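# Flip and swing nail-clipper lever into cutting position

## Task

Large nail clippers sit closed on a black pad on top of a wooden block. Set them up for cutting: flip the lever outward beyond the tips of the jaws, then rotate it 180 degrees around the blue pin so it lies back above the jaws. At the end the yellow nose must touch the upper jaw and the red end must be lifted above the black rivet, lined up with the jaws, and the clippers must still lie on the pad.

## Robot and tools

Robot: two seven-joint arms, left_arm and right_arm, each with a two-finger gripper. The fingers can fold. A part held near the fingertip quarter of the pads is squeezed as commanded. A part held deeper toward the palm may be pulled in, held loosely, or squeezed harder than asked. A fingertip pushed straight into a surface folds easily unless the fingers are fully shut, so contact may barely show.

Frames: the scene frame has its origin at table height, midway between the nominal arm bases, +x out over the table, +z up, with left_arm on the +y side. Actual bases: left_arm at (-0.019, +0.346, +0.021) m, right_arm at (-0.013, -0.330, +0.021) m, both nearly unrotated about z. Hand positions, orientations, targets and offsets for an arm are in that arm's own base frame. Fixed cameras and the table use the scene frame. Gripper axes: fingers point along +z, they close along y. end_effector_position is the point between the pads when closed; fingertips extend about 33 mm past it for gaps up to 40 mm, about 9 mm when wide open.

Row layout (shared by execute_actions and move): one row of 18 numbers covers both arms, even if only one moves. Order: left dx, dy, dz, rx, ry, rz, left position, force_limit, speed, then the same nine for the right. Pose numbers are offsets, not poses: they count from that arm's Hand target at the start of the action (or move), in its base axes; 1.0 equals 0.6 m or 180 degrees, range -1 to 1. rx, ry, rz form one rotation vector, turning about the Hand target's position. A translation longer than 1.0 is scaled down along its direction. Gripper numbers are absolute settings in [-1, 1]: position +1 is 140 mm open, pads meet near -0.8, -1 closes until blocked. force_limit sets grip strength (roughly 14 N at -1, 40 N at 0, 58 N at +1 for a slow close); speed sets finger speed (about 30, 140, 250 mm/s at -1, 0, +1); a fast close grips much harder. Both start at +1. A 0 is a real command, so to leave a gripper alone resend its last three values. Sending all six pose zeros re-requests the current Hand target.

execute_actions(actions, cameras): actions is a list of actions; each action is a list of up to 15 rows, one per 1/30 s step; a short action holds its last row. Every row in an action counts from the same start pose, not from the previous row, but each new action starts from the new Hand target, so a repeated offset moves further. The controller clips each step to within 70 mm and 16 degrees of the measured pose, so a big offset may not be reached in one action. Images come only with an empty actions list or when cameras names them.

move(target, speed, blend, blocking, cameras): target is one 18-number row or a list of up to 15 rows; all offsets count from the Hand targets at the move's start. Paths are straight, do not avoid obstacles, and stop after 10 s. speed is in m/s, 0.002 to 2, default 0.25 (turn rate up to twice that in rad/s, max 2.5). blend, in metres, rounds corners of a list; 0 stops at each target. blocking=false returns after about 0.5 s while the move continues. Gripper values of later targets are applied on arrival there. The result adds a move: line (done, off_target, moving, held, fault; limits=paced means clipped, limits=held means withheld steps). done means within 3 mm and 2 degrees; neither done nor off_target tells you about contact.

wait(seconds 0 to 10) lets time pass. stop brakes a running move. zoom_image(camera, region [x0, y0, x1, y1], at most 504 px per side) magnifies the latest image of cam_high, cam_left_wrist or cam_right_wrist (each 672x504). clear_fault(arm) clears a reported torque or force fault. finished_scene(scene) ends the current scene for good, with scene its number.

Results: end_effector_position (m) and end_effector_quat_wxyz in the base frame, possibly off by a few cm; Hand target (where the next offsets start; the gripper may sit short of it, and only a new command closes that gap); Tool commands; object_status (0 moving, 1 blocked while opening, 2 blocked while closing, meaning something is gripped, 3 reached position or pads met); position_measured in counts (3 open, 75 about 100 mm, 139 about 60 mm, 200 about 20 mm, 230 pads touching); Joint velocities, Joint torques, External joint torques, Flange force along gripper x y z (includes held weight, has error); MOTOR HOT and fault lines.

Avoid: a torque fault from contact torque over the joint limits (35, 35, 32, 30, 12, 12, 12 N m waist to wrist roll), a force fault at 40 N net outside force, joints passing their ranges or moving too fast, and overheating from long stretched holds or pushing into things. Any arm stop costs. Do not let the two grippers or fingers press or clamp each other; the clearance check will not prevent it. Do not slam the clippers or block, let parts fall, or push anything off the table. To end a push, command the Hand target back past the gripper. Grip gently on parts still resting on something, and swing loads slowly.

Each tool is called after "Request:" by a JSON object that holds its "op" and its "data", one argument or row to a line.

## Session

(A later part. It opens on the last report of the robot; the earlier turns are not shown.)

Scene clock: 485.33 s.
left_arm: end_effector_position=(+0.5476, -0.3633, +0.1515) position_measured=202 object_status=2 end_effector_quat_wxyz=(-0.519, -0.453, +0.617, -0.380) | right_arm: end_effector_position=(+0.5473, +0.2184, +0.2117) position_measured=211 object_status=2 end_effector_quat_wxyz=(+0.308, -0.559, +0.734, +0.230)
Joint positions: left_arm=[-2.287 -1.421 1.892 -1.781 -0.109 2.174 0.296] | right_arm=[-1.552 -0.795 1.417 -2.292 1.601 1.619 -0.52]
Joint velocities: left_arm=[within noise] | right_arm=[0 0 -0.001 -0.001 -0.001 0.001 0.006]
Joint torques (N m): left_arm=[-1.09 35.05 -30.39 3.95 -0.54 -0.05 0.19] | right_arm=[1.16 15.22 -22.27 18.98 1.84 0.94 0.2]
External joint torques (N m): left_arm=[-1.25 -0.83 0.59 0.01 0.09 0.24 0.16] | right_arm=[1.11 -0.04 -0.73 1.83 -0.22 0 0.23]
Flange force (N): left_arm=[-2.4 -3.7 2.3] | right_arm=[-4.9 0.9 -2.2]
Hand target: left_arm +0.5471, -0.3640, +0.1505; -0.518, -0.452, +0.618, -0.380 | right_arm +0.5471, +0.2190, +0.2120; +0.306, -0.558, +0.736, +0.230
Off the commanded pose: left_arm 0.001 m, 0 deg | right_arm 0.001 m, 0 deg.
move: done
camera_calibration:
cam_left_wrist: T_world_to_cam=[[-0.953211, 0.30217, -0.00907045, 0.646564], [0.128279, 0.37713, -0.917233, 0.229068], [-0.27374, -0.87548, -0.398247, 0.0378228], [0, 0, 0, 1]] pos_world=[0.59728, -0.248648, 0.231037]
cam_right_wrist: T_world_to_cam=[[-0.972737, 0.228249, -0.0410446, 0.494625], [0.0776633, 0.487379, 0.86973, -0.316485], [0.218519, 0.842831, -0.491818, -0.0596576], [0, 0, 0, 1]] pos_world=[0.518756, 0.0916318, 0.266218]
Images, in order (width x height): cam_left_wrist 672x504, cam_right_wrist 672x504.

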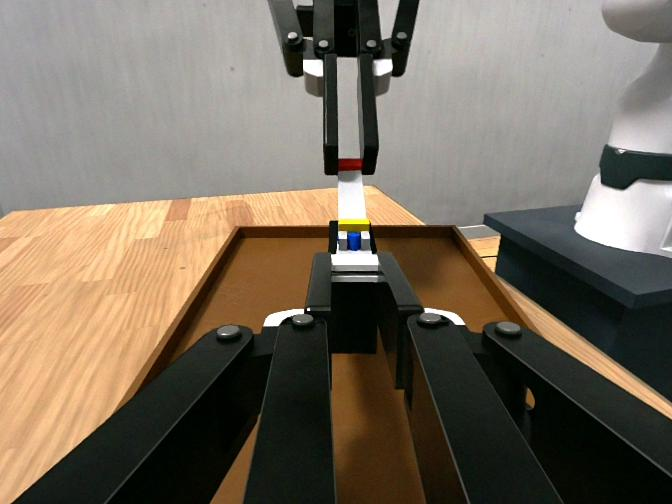

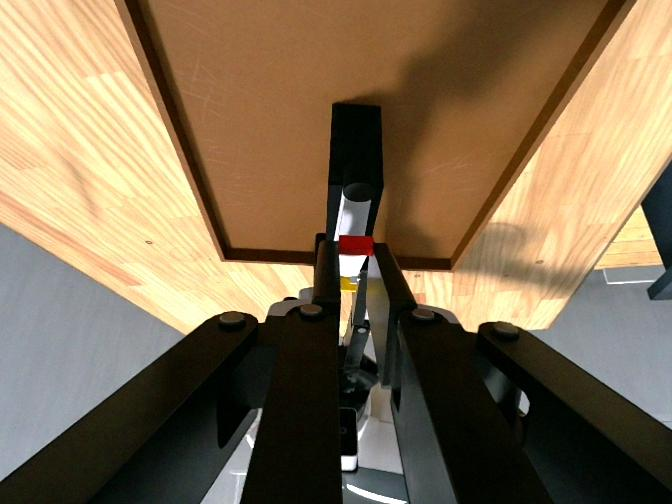

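Request:
{"op": "move", "data": {
  "target": [
    [0, 0, 0, 0, 0, 0, -1, -1, -1, 0.0034, 0.012, 0.0164, -0.0401, 0.0114, 0, -1, -1, -1],
    [0, 0, 0, 0, 0, 0, -1, -1, -1, 0.0074, 0.026, 0.0311, -0.0802, 0.0228, 0, -1, -1, -1],
    [0, 0, 0, 0, 0, 0, -1, -1, -1, 0.0119, 0.0417, 0.0438, -0.1203, 0.0343, 0, -1, -1, -1]
  ],
  "speed": 0.06,
  "blend": [0.005, 0.005, 0]
}}

Scene clock: 499.43 s.
left_arm: end_effector_position=(+0.5483, -0.3629, +0.1504) position_measured=202 object_status=2 end_effector_quat_wxyz=(-0.518, -0.454, +0.617, -0.380) | right_arm: end_effector_position=(+0.5549, +0.2441, +0.2383) position_measured=211 object_status=2 end_effector_quat_wxyz=(+0.158, -0.595, +0.779, +0.116)
Joint positions: left_arm=[-2.287 -1.421 1.893 -1.781 -0.109 2.176 0.296] | right_arm=[-1.492 -0.987 1.352 -2.031 1.348 1.595 -0.175]
Joint velocities: left_arm=[within noise] | right_arm=[0 0 0.001 0 0 0 0.006]
Joint torques (N m): left_arm=[-0.93 35.06 -30.76 4.11 -0.65 0.01 0.21] | right_arm=[-0.05 22.34 -27.5 16.26 1.47 1.76 0.26]
External joint torques (N m): left_arm=[-1.18 -0.81 0.2 0.12 -0.03 0.29 0.18] | right_arm=[-0.15 0.42 -1.16 1.77 -0.19 -0.46 0.27]
Flange force (N): left_arm=[-1.9 -3.9 2.2] | right_arm=[-3.8 -3.8 -4.4]
Hand target: left_arm +0.5471, -0.3640, +0.1505; -0.518, -0.452, +0.618, -0.380 | right_arm +0.5542, +0.2440, +0.2383; +0.156, -0.592, +0.782, +0.117
Off the commanded pose: left_arm 0.002 m, 0 deg | right_arm 0.001 m, 1 deg.
move: done

Request:
{"op": "move", "data": {
  "target": [
    [0, 0, 0, 0, 0, 0, -1, -1, -1, 0.0049, 0.0171, 0.0104, -0.0401, 0.0114, 0, -1, -1, -1],
    [0, 0, 0, 0, 0, 0, -1, -1, -1, 0.0101, 0.0355, 0.0184, -0.0802, 0.0228, 0, -1, -1, -1],
    [0, 0, 0, 0, 0, 0, -1, -1, -1, 0.0156, 0.0546, 0.0238, -0.1203, 0.0343, 0, -1, -1, -1]
  ],
  "speed": 0.06,
  "blend": [0.005, 0.005, 0]
}}

Request:
{"op": "move", "data": {
  "target": [
    [0, 0, 0, 0, 0, 0, -1, -1, -1, 0.0037, 0.0132, 0.0055, 0, 0, 0, -1, -1, -1],
    [0, 0, 0, 0, 0, 0, -1, -1, -1, 0.0076, 0.0268, 0.0093, 0, 0, 0, -1, -1, -1]
  ],
  "speed": 0.03,
  "blend": [0.003, 0],
  "cameras": ["cam_left_wrist", "cam_right_wrist"]
}}

Request:
{"op": "zoom_image", "data": {
  "camera": "cam_right_wrist",
  "region": [310, 210, 400, 290]
}}

Request:
{"op": "zoom_image", "data": {
  "camera": "cam_left_wrist",
  "region": [290, 20, 420, 270]
}}

Scene clock: 524.40 s.
left_arm: end_effector_position=(+0.5482, -0.3630, +0.1506) position_measured=202 object_status=2 end_effector_quat_wxyz=(-0.518, -0.454, +0.617, -0.380) | right_arm: end_effector_position=(+0.5639, +0.2782, +0.2521) position_measured=211 object_status=2 end_effector_quat_wxyz=(+0.002, -0.608, +0.794, +0.001)
Joint positions: left_arm=[-2.287 -1.421 1.893 -1.781 -0.109 2.176 0.296] | right_arm=[-1.622 -1.147 1.384 -1.606 1.139 1.417 0.104]
Joint velocities: left_arm=[within noise] | right_arm=[-0.001 0 0 -0.002 0 0 0.006]
Joint torques (N m): left_arm=[-0.87 34.94 -30.55 4.26 -0.64 0.01 0.15] | right_arm=[-0.43 35.02 -30.24 10.47 0.51 2.22 0.15]
External joint torques (N m): left_arm=[-1.02 -0.93 0.45 0.33 -0.01 0.3 0.13] | right_arm=[-0.63 0.76 -1.74 1.31 -0.26 -0.35 0.15]
Flange force (N): left_arm=[-2.5 -4.5 1.9] | right_arm=[-3.0 -4.2 -6.1]
Hand target: left_arm +0.5471, -0.3640, +0.1505; -0.518, -0.452, +0.618, -0.380 | right_arm +0.5636, +0.2768, +0.2526; +0.000, -0.604, +0.797, +0.000
Off the commanded pose: left_arm 0.001 m, 0 deg | right_arm 0.002 m, 1 deg.
move: done

Scene clock: 525.70 s.
left_arm: end_effector_position=(+0.5482, -0.3632, +0.1508) position_measured=202 object_status=2 end_effector_quat_wxyz=(-0.518, -0.454, +0.617, -0.380) | right_arm: end_effector_position=(+0.5680, +0.2918, +0.2575) position_measured=211 object_status=2 end_effector_quat_wxyz=(-0.001, -0.607, +0.795, -0.001)
Joint positions: left_arm=[-2.287 -1.421 1.892 -1.781 -0.109 2.176 0.296] | right_arm=[-1.645 -1.147 1.392 -1.545 1.142 1.398 0.142]
Joint velocities: left_arm=[within noise] | right_arm=[-0.001 0.001 0 0.001 0 0 0.006]
Joint torques (N m): left_arm=[-0.9 35.01 -30.4 4.2 -0.55 -0.1 0.14] | right_arm=[-0.28 37.46 -29.95 10.5 1.31 2.49 0.13]
External joint torques (N m): left_arm=[-1.03 -0.85 0.56 0.25 0.07 0.19 0.11] | right_arm=[-0.15 1.72 -1.73 1.86 0.58 -0.08 0.13]
Flange force (N): left_arm=[-2.5 -4.3 1.7] | right_arm=[-4.7 -5.1 -6.9]
Hand target: left_arm +0.5471, -0.3640, +0.1505; -0.518, -0.452, +0.618, -0.380 | right_arm +0.5681, +0.2929, +0.2581; +0.000, -0.604, +0.797, +0.000
Off the commanded pose: left_arm 0.001 m, 0 deg | right_arm 0.001 m, 0 deg.
move: done
camera_calibration:
cam_left_wrist: T_world_to_cam=[[-0.953758, 0.300432, -0.0093304, 0.646768], [0.128217, 0.378573, -0.916648, 0.228794], [-0.271858, -0.875456, -0.399587, 0.0369893], [0, 0, 0, 1]] pos_world=[0.597581, -0.248542, 0.230538]
cam_right_wrist: T_world_to_cam=[[-0.977244, 0.212063, 0.00482898, 0.495278], [0.205906, 0.942913, 0.26176, -0.442817], [0.0509563, 0.256798, -0.965121, 0.284454], [0, 0, 0, 1]] pos_world=[0.560691, 0.23946, 0.388053]
Images, in order (width x height): cam_left_wrist 672x504, cam_right_wrist 672x504.

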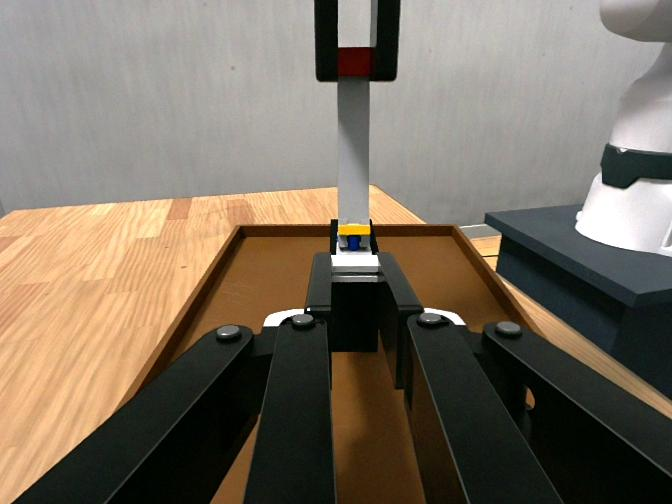

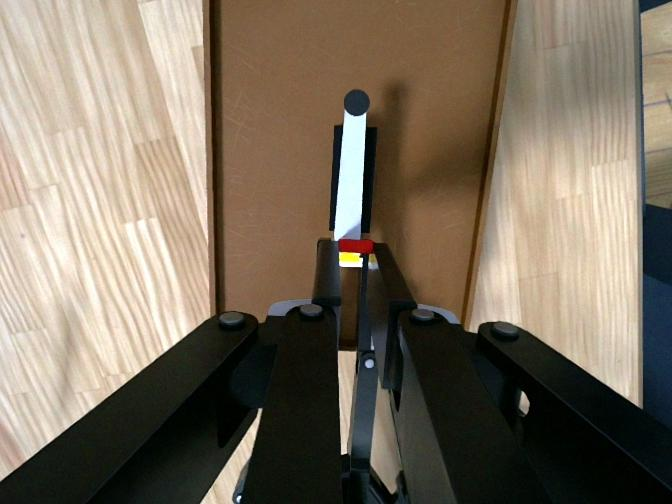

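Scaled by 5.600 from the camera's 672x504 image, which has a finer 960x720 frame.

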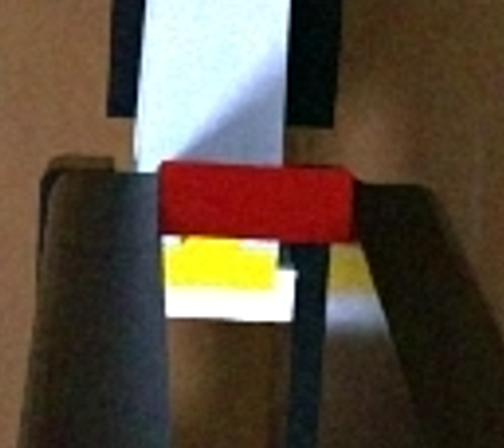

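Scaled by 2.016 from the camera's 672x504 image, which has a finer 960x720 frame.

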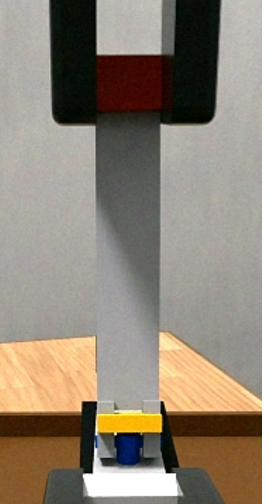

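Request:
{"op": "move", "data": {
  "target": [
    [0, 0, 0, 0, 0, 0, -1, -1, -1, 0.004, 0.014, 0.0027, 0, 0, 0, -1, -1, -1],
    [0, 0, 0, 0, 0, 0, -1, -1, -1, 0.0075, 0.0265, 0.0032, 0, 0, 0, -1, -1, -1]
  ],
  "speed": 0.03,
  "blend": [0.003, 0],
  "cameras": ["cam_right_wrist"]
}}

Request:
{"op": "zoom_image", "data": {
  "camera": "cam_right_wrist",
  "region": [310, 190, 400, 270]
}}

Scene clock: 537.10 s.
left_arm: end_effector_position=(+0.5482, -0.3632, +0.1508) position_measured=202 object_status=2 end_effector_quat_wxyz=(-0.518, -0.454, +0.617, -0.380) | right_arm: end_effector_position=(+0.5724, +0.3074, +0.2597) position_measured=211 object_status=2 end_effector_quat_wxyz=(-0.001, -0.607, +0.795, -0.001)
Joint positions: left_arm=[-2.287 -1.421 1.892 -1.781 -0.109 2.176 0.296] | right_arm=[-1.667 -1.147 1.407 -1.487 1.151 1.387 0.179]
Joint velocities: left_arm=[within noise] | right_arm=[-0.001 0 -0.001 0.001 -0.001 0 0.006]
Joint torques (N m): left_arm=[-1.16 34.96 -30.45 3.96 -0.61 -0.21 0.18] | right_arm=[-0.16 38.93 -29.37 10.2 1.43 2.58 0.2]
External joint torques (N m): left_arm=[-1.63 -0.93 0.43 -0.14 0.01 0.05 0.15] | right_arm=[-0.1 1.72 -1.45 1.82 0.7 0.01 0.2]
Flange force (N): left_arm=[-2.4 -4.5 2.5] | right_arm=[-5.4 -5.4 -6.4]
Hand target: left_arm +0.5471, -0.3640, +0.1505; -0.518, -0.452, +0.618, -0.380 | right_arm +0.5726, +0.3088, +0.2601; +0.000, -0.604, +0.797, +0.000
Off the commanded pose: left_arm 0.001 m, 0 deg | right_arm 0.001 m, 0 deg.
move: done
camera_calibration:
cam_right_wrist: T_world_to_cam=[[-0.977135, 0.212564, 0.00496907, 0.496112], [0.206426, 0.942799, 0.261759, -0.459295], [0.0509557, 0.2568, -0.96512, 0.282342], [0, 0, 0, 1]] pos_world=[0.565192, 0.255062, 0.390253]
Images, in order (width x height): cam_right_wrist 672x504.

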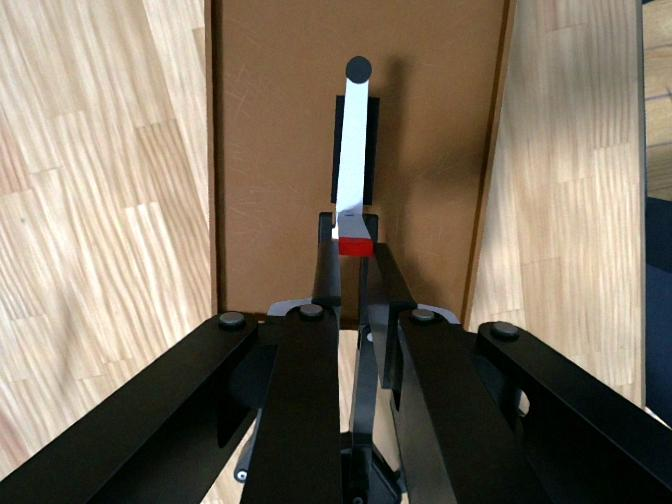

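Scaled by 5.600 from the camera's 672x504 image, which has a finer 960x720 frame.

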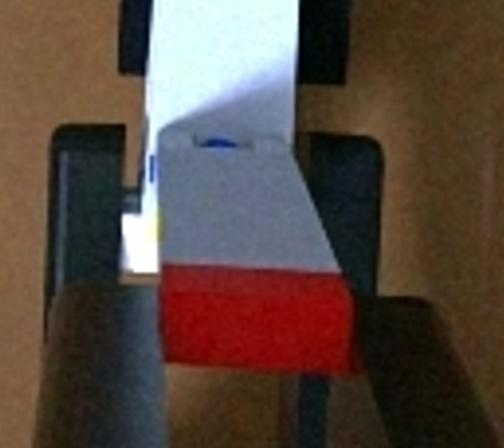

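Request:
{"op": "move", "data": {
  "target": [
    [0, 0, 0, 0, 0, 0, -1, -1, -1, -0.0062, 0.0005, 0.0005, 0, 0, 0.125, -1, -1, -1],
    [0, 0, 0, 0, 0, 0, -1, -1, -1, -0.012, -0.0015, 0.001, 0, 0, 0.25, -1, -1, -1]
  ],
  "speed": 0.1,
  "blend": [0.003, 0],
  "cameras": ["cam_left_wrist"]
}}

Request:
{"op": "zoom_image", "data": {
  "camera": "cam_left_wrist",
  "region": [290, 20, 420, 270]
}}

Scene clock: 582.27 s.
left_arm: end_effector_position=(+0.5482, -0.3633, +0.1513) position_measured=202 object_status=2 end_effector_quat_wxyz=(-0.518, -0.453, +0.618, -0.380) | right_arm: end_effector_position=(+0.5655, +0.3076, +0.2606) position_measured=211 object_status=2 end_effector_quat_wxyz=(+0.000, +0.860, -0.510, +0.000)
Joint positions: left_arm=[-2.287 -1.421 1.892 -1.781 -0.109 2.176 0.298] | right_arm=[-1.622 -1.021 1.497 -1.526 1.023 1.484 -0.554]
Joint velocities: left_arm=[within noise] | right_arm=[-0.001 0.001 0.001 0.001 0 -0.001 -0.005]
Joint torques (N m): left_arm=[-0.88 35.09 -29.96 4.06 -0.52 -0.25 0.12] | right_arm=[0.69 36.09 -27.45 12.61 0.69 3.08 -0.26]
External joint torques (N m): left_arm=[-1.11 -0.82 1.06 0.06 0.11 0.02 0.09] | right_arm=[0.59 1.43 -0.97 0.62 -0.1 0.47 -0.26]
Flange force (N): left_arm=[-3.0 -4.0 1.6] | right_arm=[-0.3 2.4 -2.1]
Hand target: left_arm +0.5471, -0.3640, +0.1505; -0.518, -0.452, +0.618, -0.380 | right_arm +0.5654, +0.3079, +0.2607; +0.000, +0.863, -0.505, +0.000
Off the commanded pose: left_arm 0.002 m, 0 deg | right_arm 0.000 m, 1 deg.
move: done
camera_calibration:
cam_left_wrist: T_world_to_cam=[[-0.95358, 0.300922, -0.0114113, 0.647202], [0.130134, 0.377611, -0.916774, 0.227956], [-0.271569, -0.875703, -0.399243, 0.0367628], [0, 0, 0, 1]] pos_world=[0.597478, -0.248643, 0.231047]
Images, in order (width x height): cam_left_wrist 672x504.

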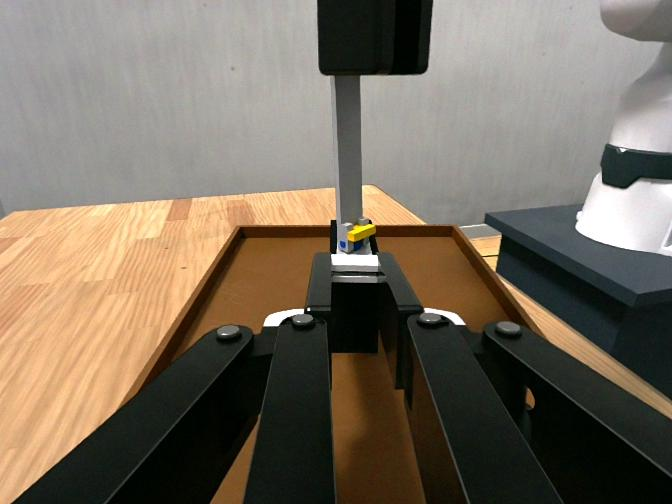

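Scaled by 2.016 from the camera's 672x504 image, which has a finer 960x720 frame.

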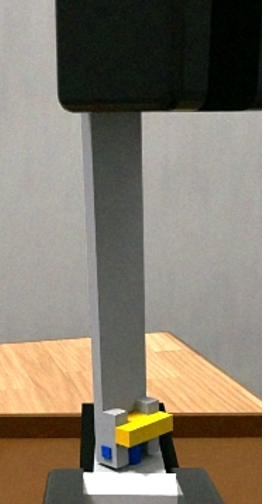

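Request:
{"op": "move", "data": {
  "target": [
    [0, 0, 0, 0, 0, 0, -1, -1, -1, -0.0038, -0.0008, 0.0008, 0, 0, 0.125, -1, -1, -1],
    [0, 0, 0, 0, 0, 0, -1, -1, -1, -0.0067, -0.0065, 0.0017, 0, 0, 0.25, -1, -1, -1]
  ],
  "speed": 0.1,
  "blend": [0.003, 0]
}}

Scene clock: 605.33 s.
left_arm: end_effector_position=(+0.5482, -0.3634, +0.1516) position_measured=202 object_status=2 end_effector_quat_wxyz=(-0.518, -0.453, +0.618, -0.381) | right_arm: end_effector_position=(+0.5614, +0.3035, +0.2620) position_measured=211 object_status=2 end_effector_quat_wxyz=(+0.000, +0.990, -0.142, -0.001)
Joint positions: left_arm=[-2.287 -1.421 1.891 -1.781 -0.109 2.176 0.298] | right_arm=[-1.598 -0.841 1.625 -1.567 0.84 1.608 -1.274]
Joint velocities: left_arm=[within noise] | right_arm=[-0.001 0 0 0 -0.002 -0.001 -0.005]
Joint torques (N m): left_arm=[-0.88 35.09 -29.55 4.2 -0.31 -0.04 0.11] | right_arm=[0.51 33.26 -23.73 16.93 0.72 3.23 -0.37]
External joint torques (N m): left_arm=[-1.1 -0.78 1.42 0.24 0.31 0.24 0.08] | right_arm=[0.38 1.22 -0.32 0.53 -0.15 0.57 -0.36]
Flange force (N): left_arm=[-3.6 -4.4 1.8] | right_arm=[-1.4 1.7 -0.9]
Hand target: left_arm +0.5471, -0.3640, +0.1505; -0.518, -0.452, +0.618, -0.380 | right_arm +0.5614, +0.3040, +0.2617; +0.000, +0.991, -0.137, +0.000
Off the commanded pose: left_arm 0.002 m, 0 deg | right_arm 0.001 m, 1 deg.
move: done

Request:
{"op": "move", "data": {
  "target": [
    [0, 0, 0, 0, 0, 0, -1, -1, -1, -0.0003, -0.0062, 0.0008, 0, 0, 0.125, -1, -1, -1],
    [0, 0, 0, 0, 0, 0, -1, -1, -1, 0.0015, -0.012, 0.0017, 0, 0, 0.25, -1, -1, -1]
  ],
  "speed": 0.1,
  "blend": [0.003, 0],
  "cameras": ["cam_left_wrist"]
}}

Request:
{"op": "zoom_image", "data": {
  "camera": "cam_left_wrist",
  "region": [290, 20, 420, 270]
}}

Scene clock: 618.37 s.
left_arm: end_effector_position=(+0.5482, -0.3635, +0.1517) position_measured=202 object_status=2 end_effector_quat_wxyz=(-0.518, -0.453, +0.618, -0.381) | right_arm: end_effector_position=(+0.5614, +0.2988, +0.2633) position_measured=211 object_status=2 end_effector_quat_wxyz=(-0.001, +0.968, +0.249, +0.000)
Joint positions: left_arm=[-2.287 -1.421 1.891 -1.781 -0.109 2.176 0.298] | right_arm=[-1.637 -0.618 1.819 -1.6 0.609 1.737 -1.955]
Joint velocities: left_arm=[within noise] | right_arm=[0.001 0 0.001 0 0 0 -0.006]
Joint torques (N m): left_arm=[-0.82 35.06 -29.45 4.28 -0.29 0.03 0.17] | right_arm=[-0.94 30.75 -18.03 20.6 0.43 3.2 -0.36]
External joint torques (N m): left_arm=[-1.03 -0.71 1.43 0.31 0.33 0.3 0.14] | right_arm=[-0.7 0.6 -0.2 0.17 -0.47 0.57 -0.36]
Flange force (N): left_arm=[-3.7 -4.4 1.8] | right_arm=[0.5 1.8 0.0]
Hand target: left_arm +0.5471, -0.3640, +0.1505; -0.518, -0.452, +0.618, -0.380 | right_arm +0.5623, +0.2968, +0.2627; +0.000, +0.968, +0.253, +0.000
Off the commanded pose: left_arm 0.002 m, 0 deg | right_arm 0.002 m, 0 deg.
move: done
camera_calibration:
cam_left_wrist: T_world_to_cam=[[-0.953509, 0.301126, -0.0119683, 0.647373], [0.130641, 0.377233, -0.916858, 0.227985], [-0.271575, -0.875796, -0.399034, 0.0367673], [0, 0, 0, 1]] pos_world=[0.597477, -0.248743, 0.231449]
Images, in order (width x height): cam_left_wrist 672x504.

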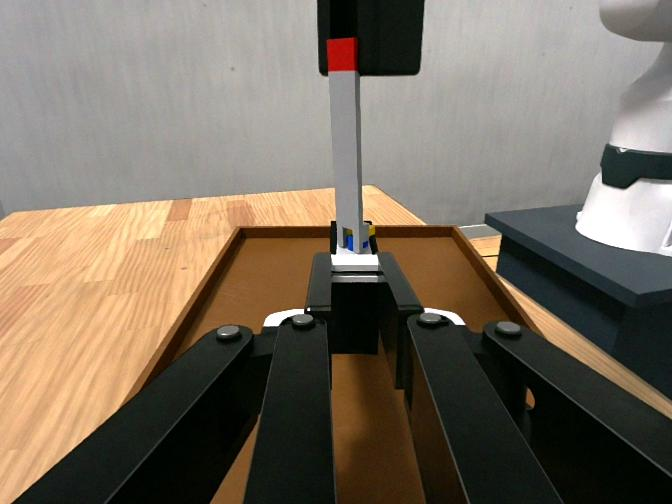

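Scaled by 2.016 from the camera's 672x504 image, which has a finer 960x720 frame.

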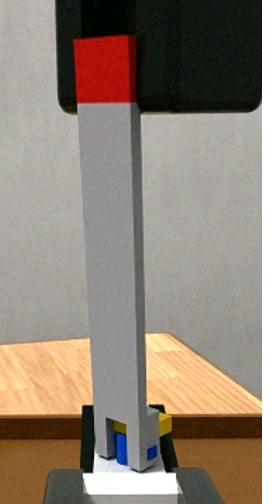

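Request:
{"op": "move", "data": {
  "target": [
    [0, 0, 0, 0, 0, 0, -1, -1, -1, 0.0035, -0.0035, 0.0008, 0, 0, 0.125, -1, -1, -1],
    [0, 0, 0, 0, 0, 0, -1, -1, -1, 0.009, -0.006, 0.0017, 0, 0, 0.25, -1, -1, -1]
  ],
  "speed": 0.1,
  "blend": [0.003, 0],
  "cameras": ["cam_left_wrist", "cam_right_wrist"]
}}

Request:
{"op": "zoom_image", "data": {
  "camera": "cam_left_wrist",
  "region": [290, 20, 420, 270]
}}

Request:
{"op": "zoom_image", "data": {
  "camera": "cam_right_wrist",
  "region": [300, 180, 410, 300]
}}

Scene clock: 632.63 s.
left_arm: end_effector_position=(+0.5482, -0.3635, +0.1517) position_measured=202 object_status=2 end_effector_quat_wxyz=(-0.518, -0.453, +0.618, -0.381) | right_arm: end_effector_position=(+0.5652, +0.2956, +0.2636) position_measured=211 object_status=2 end_effector_quat_wxyz=(-0.003, +0.799, +0.601, -0.001)
Joint positions: left_arm=[-2.287 -1.421 1.891 -1.781 -0.109 2.176 0.298] | right_arm=[-1.791 -0.448 2.078 -1.602 0.405 1.807 -2.629]
Joint velocities: left_arm=[within noise] | right_arm=[0 0 0 0 0 0 -0.007]
Joint torques (N m): left_arm=[-0.96 35.03 -30.09 3.92 -0.5 -0.35 0.22] | right_arm=[-1.44 31.71 -12.43 23.55 0.21 3.44 -0.29]
External joint torques (N m): left_arm=[-1.3 -0.97 0.98 -0.15 0.13 -0.08 0.19] | right_arm=[-1.63 -0.04 -0.78 0.56 -0.74 0.89 -0.29]
Flange force (N): left_arm=[-3.1 -3.8 1.8] | right_arm=[0.9 5.1 0.0]
Hand target: left_arm +0.5471, -0.3640, +0.1505; -0.518, -0.452, +0.618, -0.380 | right_arm +0.5677, +0.2932, +0.2637; +0.000, +0.797, +0.604, +0.000
Off the commanded pose: left_arm 0.002 m, 0 deg | right_arm 0.003 m, 1 deg.
move: done
camera_calibration:
cam_left_wrist: T_world_to_cam=[[-0.953509, 0.301126, -0.0119683, 0.647373], [0.130641, 0.377233, -0.916858, 0.227985], [-0.271575, -0.875796, -0.399034, 0.0367673], [0, 0, 0, 1]] pos_world=[0.597477, -0.248743, 0.231449]
cam_right_wrist: T_world_to_cam=[[0.974185, -0.225751, -0.000148146, -0.48044], [-0.217729, -0.939743, 0.263585, 0.347991], [-0.0596437, -0.256748, -0.964636, 0.503752], [0, 0, 0, 1]] pos_world=[0.573851, 0.3479, 0.394141]
Images, in order (width x height): cam_left_wrist 672x504, cam_right_wrist 672x504.

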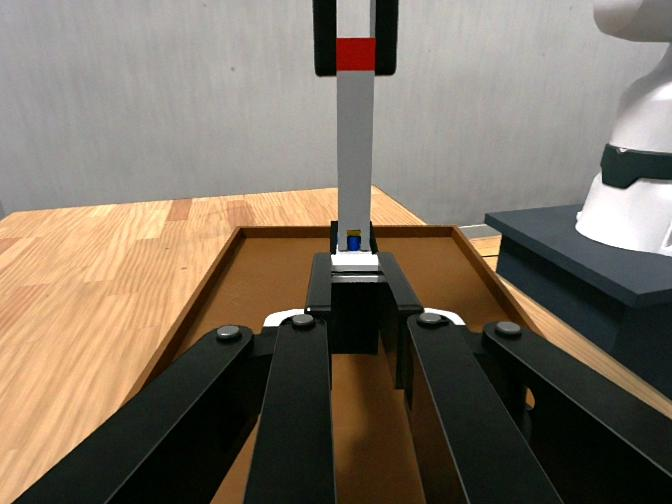

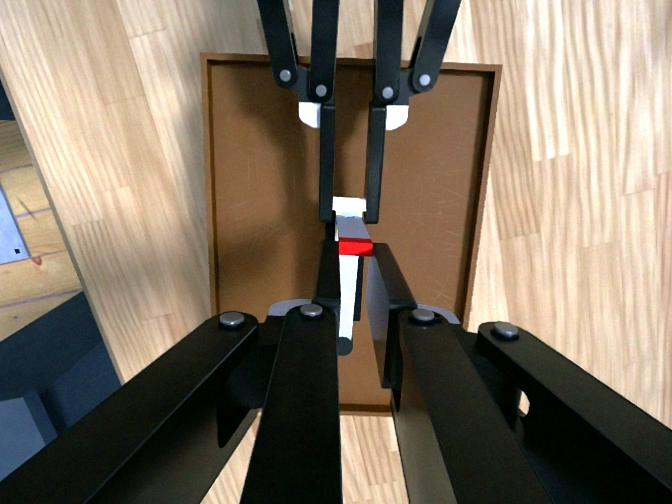

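Scaled by 2.016 from the camera's 672x504 image, which has a finer 960x720 frame.

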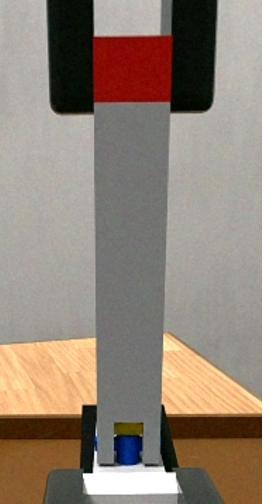

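Scaled by 4.200 from the camera's 672x504 image, which has a finer 960x720 frame.

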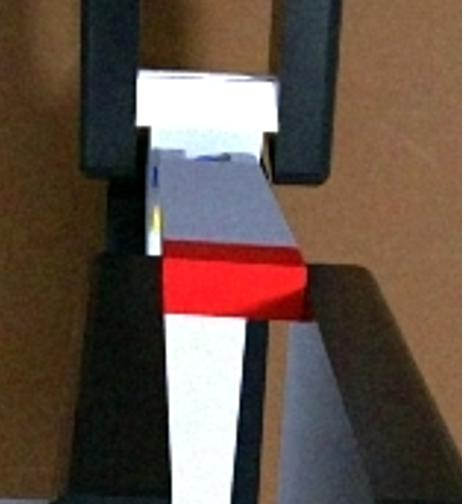

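Request:
{"op": "move", "data": {
  "target": [
    [0, 0, 0, 0, 0, 0, -1, -1, -1, -0.0113, -0.0217, -0.0017, 0, 0, 0, -1, -1, -1],
    [0, 0, 0, 0, 0, 0, -1, -1, -1, -0.0192, -0.0488, -0.0107, 0, 0, 0, -1, -1, -1]
  ],
  "speed": 0.03,
  "blend": [0.003, 0],
  "cameras": ["cam_left_wrist"]
}}

Request:
{"op": "zoom_image", "data": {
  "camera": "cam_left_wrist",
  "region": [290, 20, 420, 270]
}}

Scene clock: 662.83 s.
left_arm: end_effector_position=(+0.5482, -0.3634, +0.1515) position_measured=202 object_status=2 end_effector_quat_wxyz=(-0.518, -0.453, +0.618, -0.381) | right_arm: end_effector_position=(+0.5560, +0.2640, +0.2585) position_measured=211 object_status=2 end_effector_quat_wxyz=(-0.001, +0.799, +0.601, +0.000)
Joint positions: left_arm=[-2.287 -1.421 1.891 -1.781 -0.109 2.176 0.298] | right_arm=[-1.73 -0.362 2.026 -1.721 0.342 1.868 -2.64]
Joint velocities: left_arm=[within noise] | right_arm=[0.003 0.002 -0.001 -0.002 -0.004 0.003 -0.003]
Joint torques (N m): left_arm=[-1.53 35.09 -30.31 3.44 -0.55 -0.36 0.18] | right_arm=[0.83 26.14 -9.58 22.97 0.74 3.31 -0.29]
External joint torques (N m): left_arm=[-1.52 -0.74 0.71 -0.41 0.08 -0.06 0.15] | right_arm=[0.89 -0.89 0.53 -0.52 -0.17 0.74 -0.29]
Flange force (N): left_arm=[-2.3 -3.0 2.3] | right_arm=[-1.1 -2.6 3.4]
Hand target: left_arm +0.5471, -0.3640, +0.1505; -0.518, -0.452, +0.618, -0.380 | right_arm +0.5562, +0.2639, +0.2573; +0.000, +0.797, +0.604, +0.000
Off the commanded pose: left_arm 0.002 m, 0 deg | right_arm 0.001 m, 0 deg.
move: done
camera_calibration:
cam_left_wrist: T_world_to_cam=[[-0.953543, 0.301029, -0.0117395, 0.647314], [0.130428, 0.37739, -0.916823, 0.227959], [-0.27156, -0.875761, -0.39912, 0.0367072], [0, 0, 0, 1]] pos_world=[0.597477, -0.248743, 0.231248]
Images, in order (width x height): cam_left_wrist 672x504.

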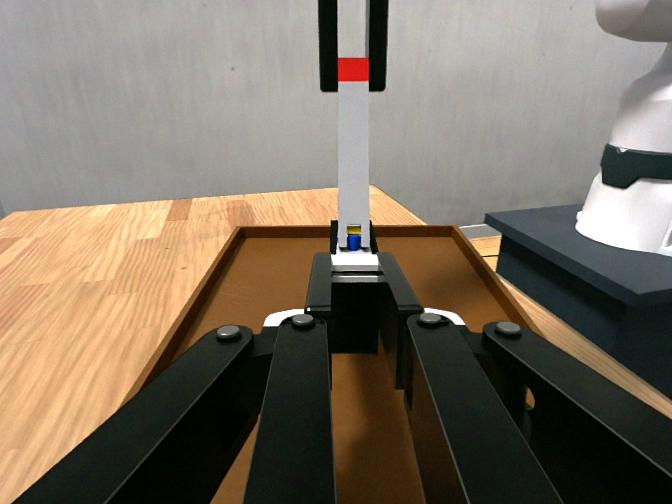

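Scaled by 2.016 from the camera's 672x504 image, which has a finer 960x720 frame.

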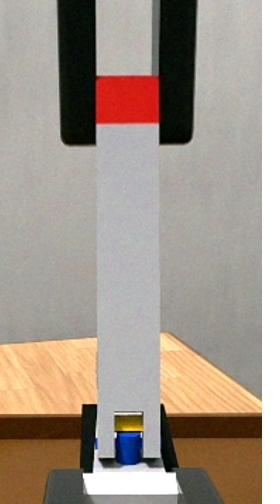

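Request:
{"op": "move", "data": {
  "target": [
    [0, 0, 0, 0, 0, 0, -1, -1, -1, -0.0087, -0.0303, -0.0197, 0.0267, -0.0076, 0, -1, -1, -1],
    [0, 0, 0, 0, 0, 0, -1, -1, -1, -0.0138, -0.0492, -0.0388, 0.0481, -0.0137, 0, -1, -1, -1]
  ],
  "speed": 0.03,
  "blend": [0.003, 0],
  "cameras": ["cam_left_wrist", "cam_high"]
}}

Request:
{"op": "zoom_image", "data": {
  "camera": "cam_left_wrist",
  "region": [290, 70, 420, 300]
}}

Request:
{"op": "zoom_image", "data": {
  "camera": "cam_high",
  "region": [290, 150, 370, 225]
}}

Scene clock: 676.47 s.
left_arm: end_effector_position=(+0.5482, -0.3632, +0.1511) position_measured=202 object_status=2 end_effector_quat_wxyz=(-0.518, -0.453, +0.618, -0.380) | right_arm: end_effector_position=(+0.5481, +0.2305, +0.2340) position_measured=211 object_status=2 end_effector_quat_wxyz=(-0.048, +0.799, +0.597, +0.060)
Joint positions: left_arm=[-2.287 -1.421 1.892 -1.781 -0.109 2.176 0.298] | right_arm=[-1.674 -0.132 1.977 -1.986 0.292 2.105 -2.684]
Joint velocities: left_arm=[within noise] | right_arm=[0.001 0 0 -0.001 -0.001 0.002 -0.006]
Joint torques (N m): left_arm=[-1.57 35.12 -30.18 3.26 -0.42 -0.34 0.15] | right_arm=[2.02 17.66 -2 24.98 1.31 3.72 -0.26]
External joint torques (N m): left_arm=[-1.78 -0.72 0.73 -0.73 0.21 -0.07 0.12] | right_arm=[1.95 0.12 1.78 0.52 0.35 1.02 -0.27]
Flange force (N): left_arm=[-2.1 -2.4 2.8] | right_arm=[0.0 0.0 0.0]
Hand target: left_arm +0.5471, -0.3640, +0.1505; -0.518, -0.452, +0.618, -0.380 | right_arm +0.5479, +0.2344, +0.2340; -0.047, +0.795, +0.602, +0.063
Off the commanded pose: left_arm 0.001 m, 0 deg | right_arm 0.004 m, 1 deg.
move: off_target (right_arm)
camera_calibration:
cam_left_wrist: T_world_to_cam=[[-0.953605, 0.300853, -0.0111702, 0.647112], [0.129931, 0.377803, -0.916724, 0.227891], [-0.271579, -0.875644, -0.399365, 0.0368189], [0, 0, 0, 1]] pos_world=[0.597478, -0.248543, 0.230846]
Images, in order (width x height): cam_high 672x504, cam_left_wrist 672x504.

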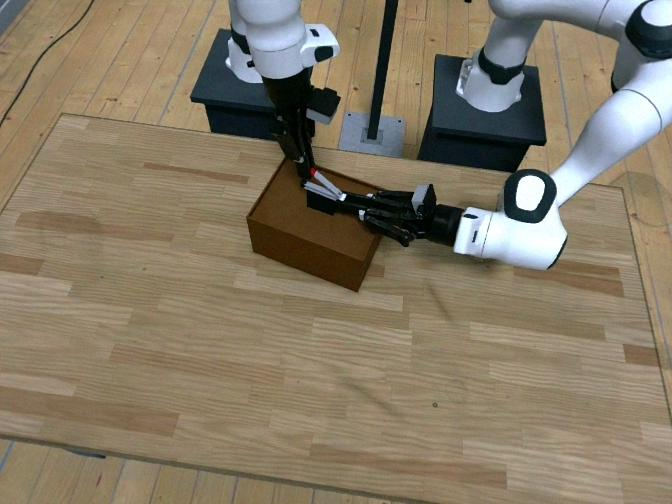

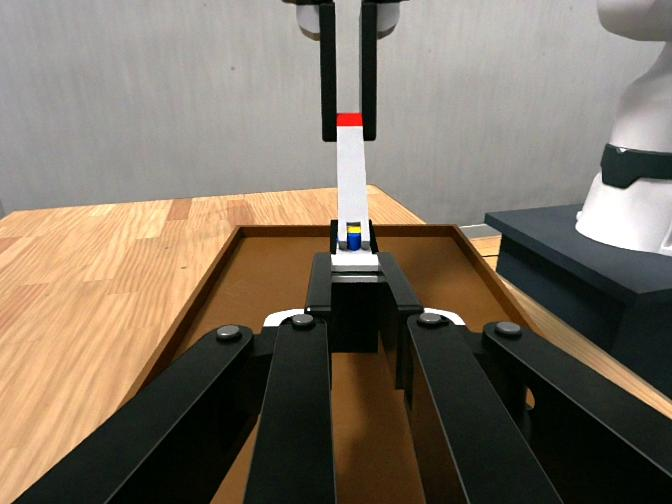

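Scaled by 2.191 from the camera's 672x504 image, which has a finer 960x720 frame.

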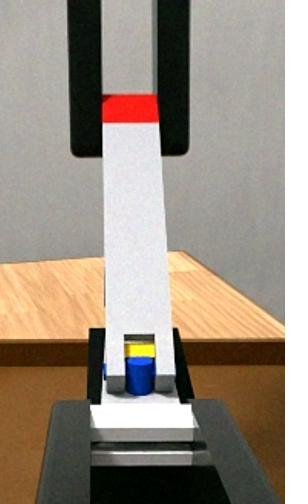

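Scaled by 6.300 from the camera's 672x504 image, which has a finer 960x720 frame.

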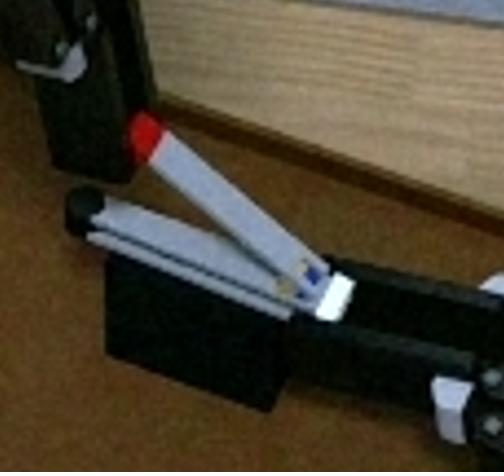

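Request:
{"op": "move", "data": {
  "target": [
    [0, 0, 0, 0, 0, 0, -1, -1, -1, 0, -0.006, 0, 0, 0, 0, -1, -1, -1],
    [0, 0, 0, 0, 0, 0, -1, -1, -1, 0, -0.006, 0, 0, 0, 0, -0.5, -1, -1]
  ],
  "speed": 0.03,
  "cameras": ["cam_left_wrist", "cam_right_wrist"]
}}

Request:
{"op": "zoom_image", "data": {
  "camera": "cam_left_wrist",
  "region": [290, 70, 420, 300]
}}

Scene clock: 688.43 s.
left_arm: end_effector_position=(+0.5482, -0.3633, +0.1513) position_measured=202 object_status=2 end_effector_quat_wxyz=(-0.518, -0.453, +0.618, -0.380) | right_arm: end_effector_position=(+0.5479, +0.2300, +0.2338) position_measured=192 object_status=0 end_effector_quat_wxyz=(-0.048, +0.797, +0.598, +0.062)
Joint positions: left_arm=[-2.287 -1.421 1.892 -1.781 -0.109 2.176 0.298] | right_arm=[-1.673 -0.125 1.977 -1.991 0.288 2.11 -2.686]
Joint torques (N m): left_arm=[-0.82 35.08 -29.81 4.22 -0.33 0.03 0.11] | right_arm=[0.63 18.01 -3.44 25.25 0.69 3.12 -0.25]
External joint torques (N m): left_arm=[-1.31 -0.86 1.11 0.12 0.29 0.29 0.08] | right_arm=[0.59 0.7 0.17 0.85 -0.27 0.42 -0.25]
Flange force (N): left_arm=[-3.3 -4.4 2.3] | right_arm=[0.0 0.0 0.0]
Hand target: left_arm +0.5471, -0.3640, +0.1505; -0.518, -0.452, +0.618, -0.380 | right_arm +0.5479, +0.2308, +0.2340; -0.047, +0.795, +0.602, +0.063
Off the commanded pose: left_arm 0.002 m, 0 deg | right_arm 0.001 m, 1 deg.
move: done
camera_calibration:
cam_left_wrist: T_world_to_cam=[[-0.95358, 0.300922, -0.0114113, 0.647202], [0.130134, 0.377611, -0.916774, 0.227956], [-0.271569, -0.875703, -0.399243, 0.0367628], [0, 0, 0, 1]] pos_world=[0.597478, -0.248643, 0.231047]
cam_right_wrist: T_world_to_cam=[[0.973213, -0.229615, 0.0115704, -0.479761], [-0.229453, -0.966908, 0.111536, 0.338641], [-0.0144228, -0.111203, -0.993693, 0.405637], [0, 0, 0, 1]] pos_world=[0.550463, 0.262382, 0.370859]
Images, in order (width x height): cam_left_wrist 672x504, cam_right_wrist 672x504.

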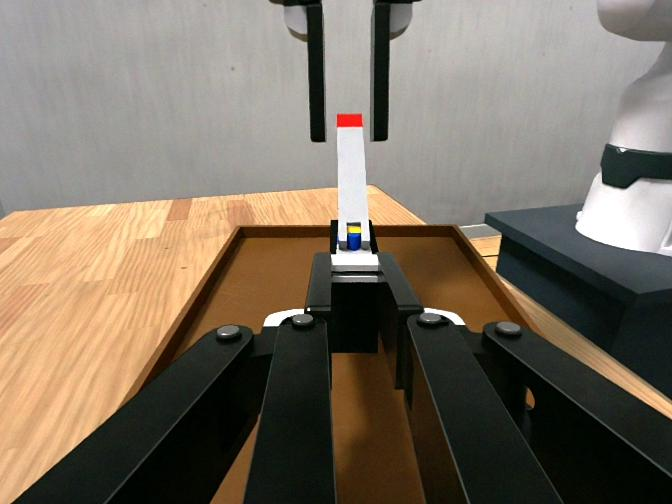

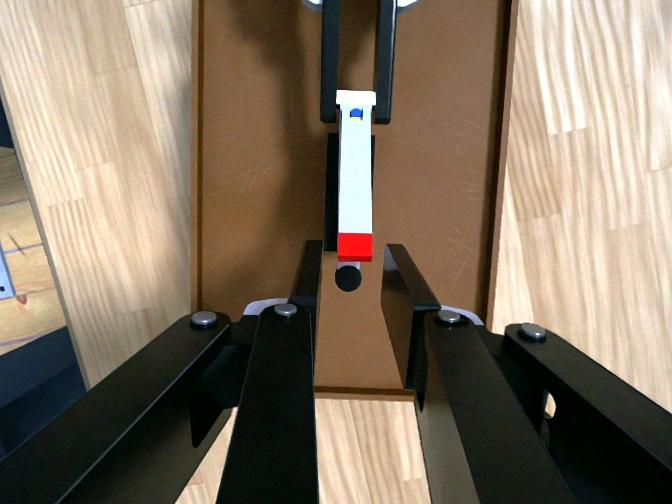

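Scaled by 2.191 from the camera's 672x504 image, which has a finer 960x720 frame.

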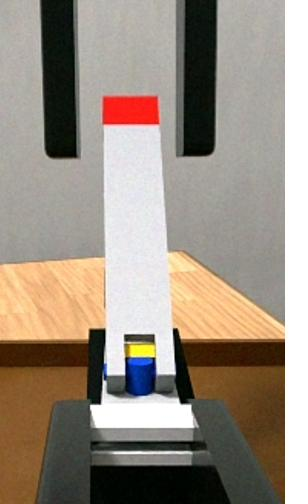

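Request:
{"op": "move", "data": {
  "target": [
    [0, 0, 0, 0, 0, 0, -0.45, -1, -1, -0.001, -0.005, 0.1333, 0, 0, 0, -0.5, -1, -1],
    [0.0345, 0.1096, 0.0203, 0, 0, 0, -0.45, -1, -1, 0.0125, 0.0422, 0.0525, -0.0481, 0.0137, 0, -1, -1, -0.5]
  ],
  "speed": 0.07,
  "cameras": ["cam_left_wrist", "cam_right_wrist", "cam_high"]
}}

Request:
{"op": "zoom_image", "data": {
  "camera": "cam_left_wrist",
  "region": [290, 70, 420, 280]
}}

Request:
{"op": "zoom_image", "data": {
  "camera": "cam_high",
  "region": [290, 140, 370, 215]
}}

Request:
{"op": "zoom_image", "data": {
  "camera": "cam_left_wrist",
  "region": [320, 190, 375, 250]
}}

Scene clock: 713.37 s.
left_arm: end_effector_position=(+0.5679, -0.2991, +0.1631) position_measured=186 object_status=3 end_effector_quat_wxyz=(-0.519, -0.452, +0.617, -0.382) | right_arm: end_effector_position=(+0.5558, +0.2554, +0.2652) position_measured=232 object_status=3 end_effector_quat_wxyz=(+0.001, +0.799, +0.601, +0.000)
Joint positions: left_arm=[-2.219 -1.404 1.893 -1.703 -0.103 2.028 0.298] | right_arm=[-1.751 -0.319 2.055 -1.729 0.292 1.87 -2.623]
Joint torques (N m): left_arm=[-0.92 37.7 -29.97 5.36 -1.02 -0.42 -0.02] | right_arm=[-0.2 26.92 -8.24 25.46 1.08 2.41 -0.26]
External joint torques (N m): left_arm=[-1.33 0.33 0.49 0.5 0.05 -0.14 -0.05] | right_arm=[-0.24 0.63 0.48 1.77 0.18 -0.14 -0.26]
Flange force (N): left_arm=[-1.5 -6.2 -0.1] | right_arm=[5.1 6.9 -3.8]
Hand target: left_arm +0.5678, -0.2983, +0.1627; -0.518, -0.452, +0.618, -0.380 | right_arm +0.5554, +0.2561, +0.2655; +0.000, +0.797, +0.604, +0.000
Off the commanded pose: left_arm 0.001 m, 0 deg | right_arm 0.001 m, 0 deg.
move: done
camera_calibration:
cam_left_wrist: T_world_to_cam=[[-0.953432, 0.301262, -0.0144504, 0.64738], [0.13182, 0.373134, -0.918365, 0.209887], [-0.271277, -0.877503, -0.39547, 0.101777], [0, 0, 0, 1]] pos_world=[0.617175, -0.184038, 0.242357]
cam_right_wrist: T_world_to_cam=[[0.974227, -0.225449, 0.0073953, -0.48248], [-0.219222, -0.938575, 0.266494, 0.307503], [-0.05314, -0.261247, -0.963808, 0.491642], [0, 0, 0, 1]] pos_world=[0.563582, 0.30828, 0.395469]

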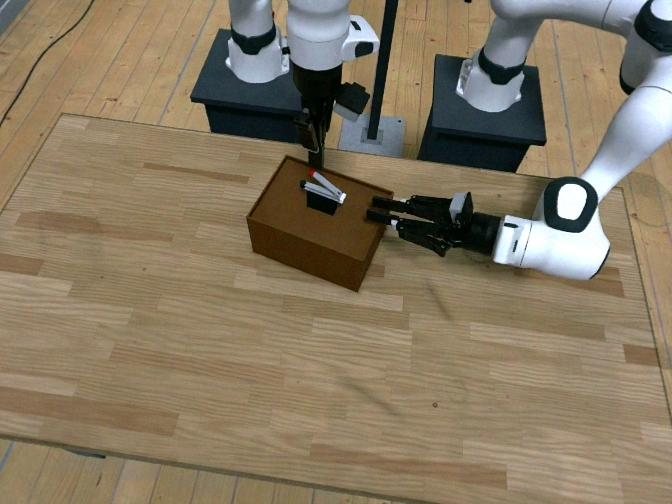

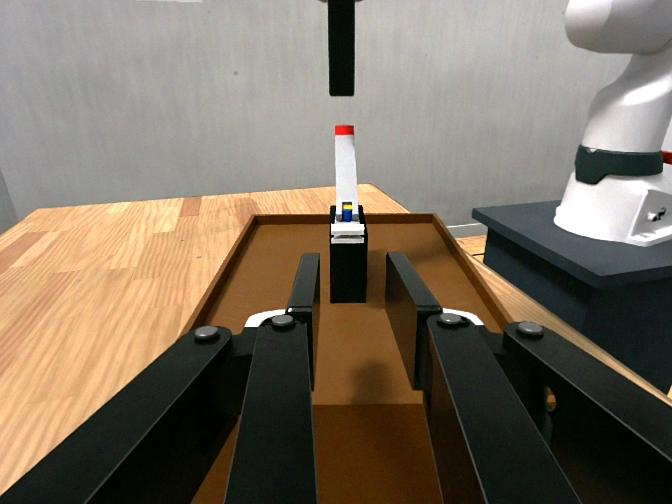

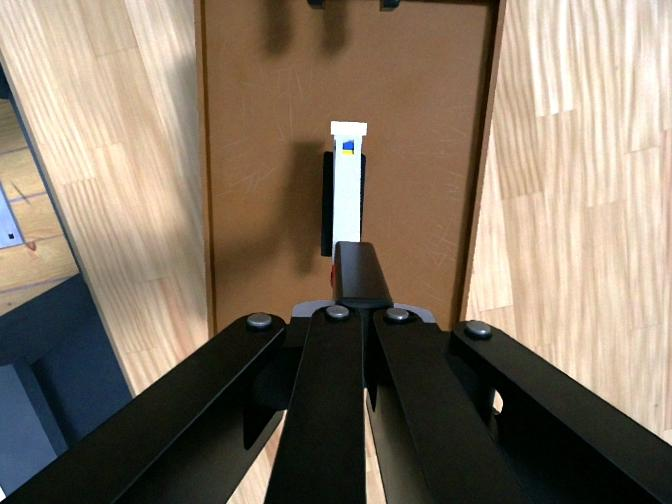

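Scaled by 2.400 from the camera's 672x504 image, which has a finer 960x720 frame.

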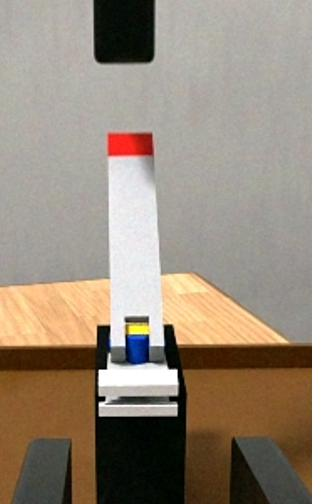

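Scaled by 6.300 from the camera's 672x504 image, which has a finer 960x720 frame.

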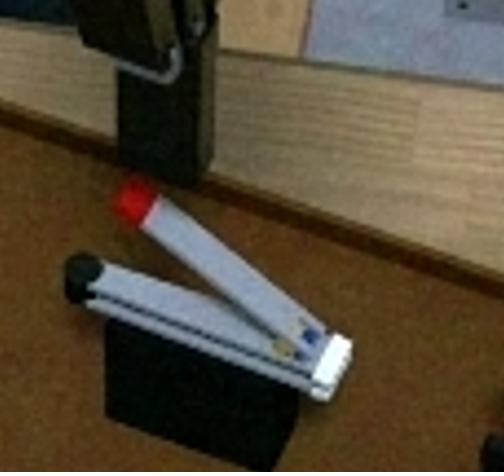

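Scaled by 8.400 from the camera's 672x504 image, which has a finer 960x720 frame.

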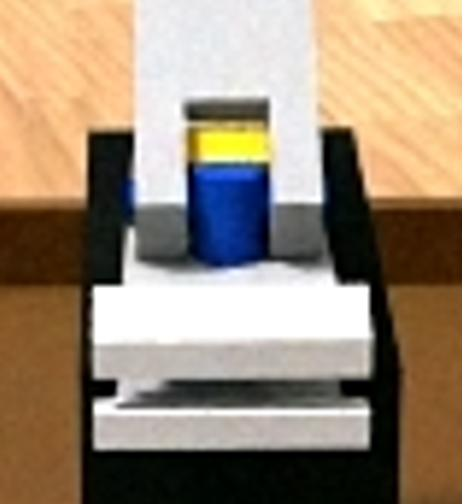

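Request:
{"op": "move", "data": {
  "target": [0, 0, 0, 0, 0, 0, -0.45, -1, -1, -0.003, 0.001, -0.03, 0, 0, 0, -1, -1, -0.5],
  "speed": 0.04,
  "cameras": ["cam_left_wrist", "cam_high"]
}}

Request:
{"op": "zoom_image", "data": {
  "camera": "cam_left_wrist",
  "region": [290, 70, 420, 280]
}}

Request:
{"op": "zoom_image", "data": {
  "camera": "cam_high",
  "region": [290, 140, 370, 215]
}}

Scene clock: 727.17 s.
left_arm: end_effector_position=(+0.5679, -0.2991, +0.1631) position_measured=186 object_status=3 end_effector_quat_wxyz=(-0.519, -0.452, +0.617, -0.382) | right_arm: end_effector_position=(+0.5532, +0.2559, +0.2480) position_measured=232 object_status=3 end_effector_quat_wxyz=(+0.001, +0.799, +0.601, -0.001)
Joint positions: left_arm=[-2.219 -1.404 1.893 -1.703 -0.103 2.028 0.298] | right_arm=[-1.751 -0.322 2.066 -1.768 0.297 1.909 -2.625]
Joint velocities: left_arm=[within noise] | right_arm=[-0.001 -0.001 0.001 0.001 -0.001 0.005 -0.001]
Joint torques (N m): left_arm=[-0.89 37.67 -29.91 5.35 -1.02 -0.39 -0.05] | right_arm=[-0.42 27.11 -8.62 24.58 1.34 2.98 -0.29]
External joint torques (N m): left_arm=[-1.03 0.17 0.85 0.53 0.07 -0.11 -0.08] | right_arm=[-0.34 0.49 0.29 0.85 0.45 0.41 -0.29]
Flange force (N): left_arm=[-1.9 -5.6 -0.3] | right_arm=[2.5 4.3 -0.2]
Hand target: left_arm +0.5678, -0.2983, +0.1627; -0.518, -0.452, +0.618, -0.380 | right_arm +0.5536, +0.2567, +0.2475; +0.000, +0.797, +0.604, +0.000
Off the commanded pose: left_arm 0.001 m, 0 deg | right_arm 0.001 m, 0 deg.
move: done
camera_calibration:
cam_left_wrist: T_world_to_cam=[[-0.953423, 0.301289, -0.0144381, 0.647377], [0.131831, 0.373168, -0.91835, 0.209883], [-0.271301, -0.87748, -0.395506, 0.101804], [0, 0, 0, 1]] pos_world=[0.617175, -0.184038, 0.242357]
Images, in order (width x height): cam_high 672x504, cam_left_wrist 672x504.

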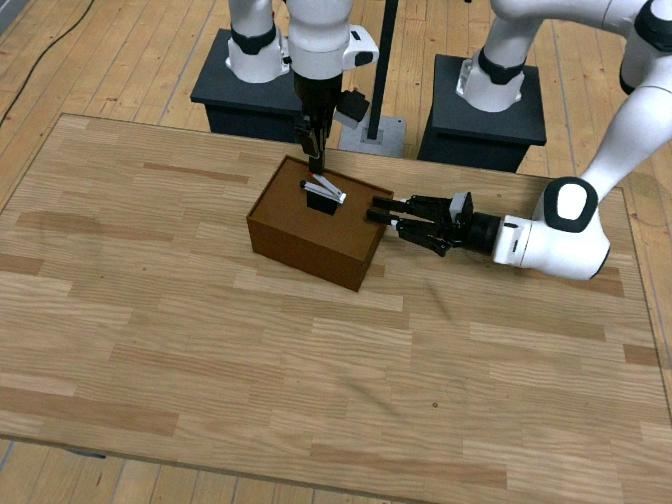

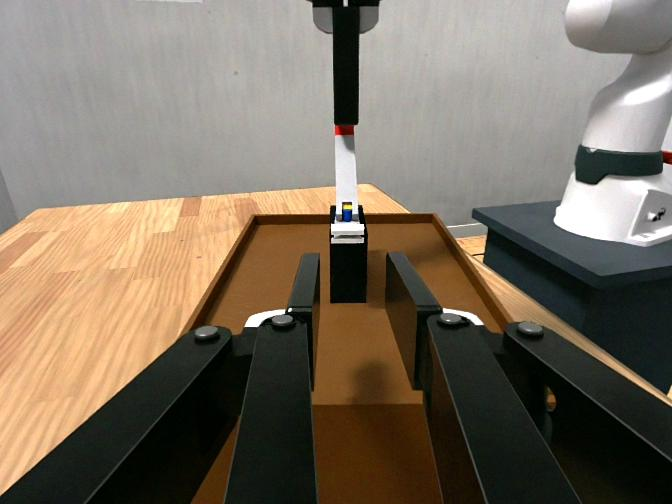

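Scaled by 2.400 from the camera's 672x504 image, which has a finer 960x720 frame.

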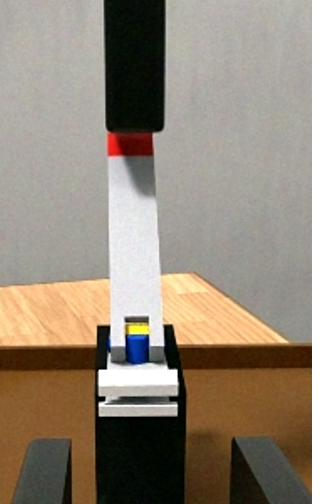

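Scaled by 6.300 from the camera's 672x504 image, which has a finer 960x720 frame.

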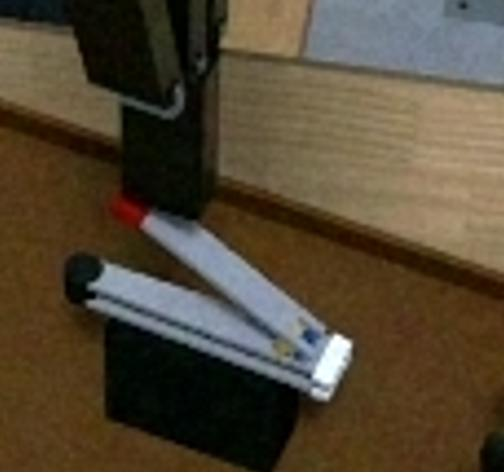

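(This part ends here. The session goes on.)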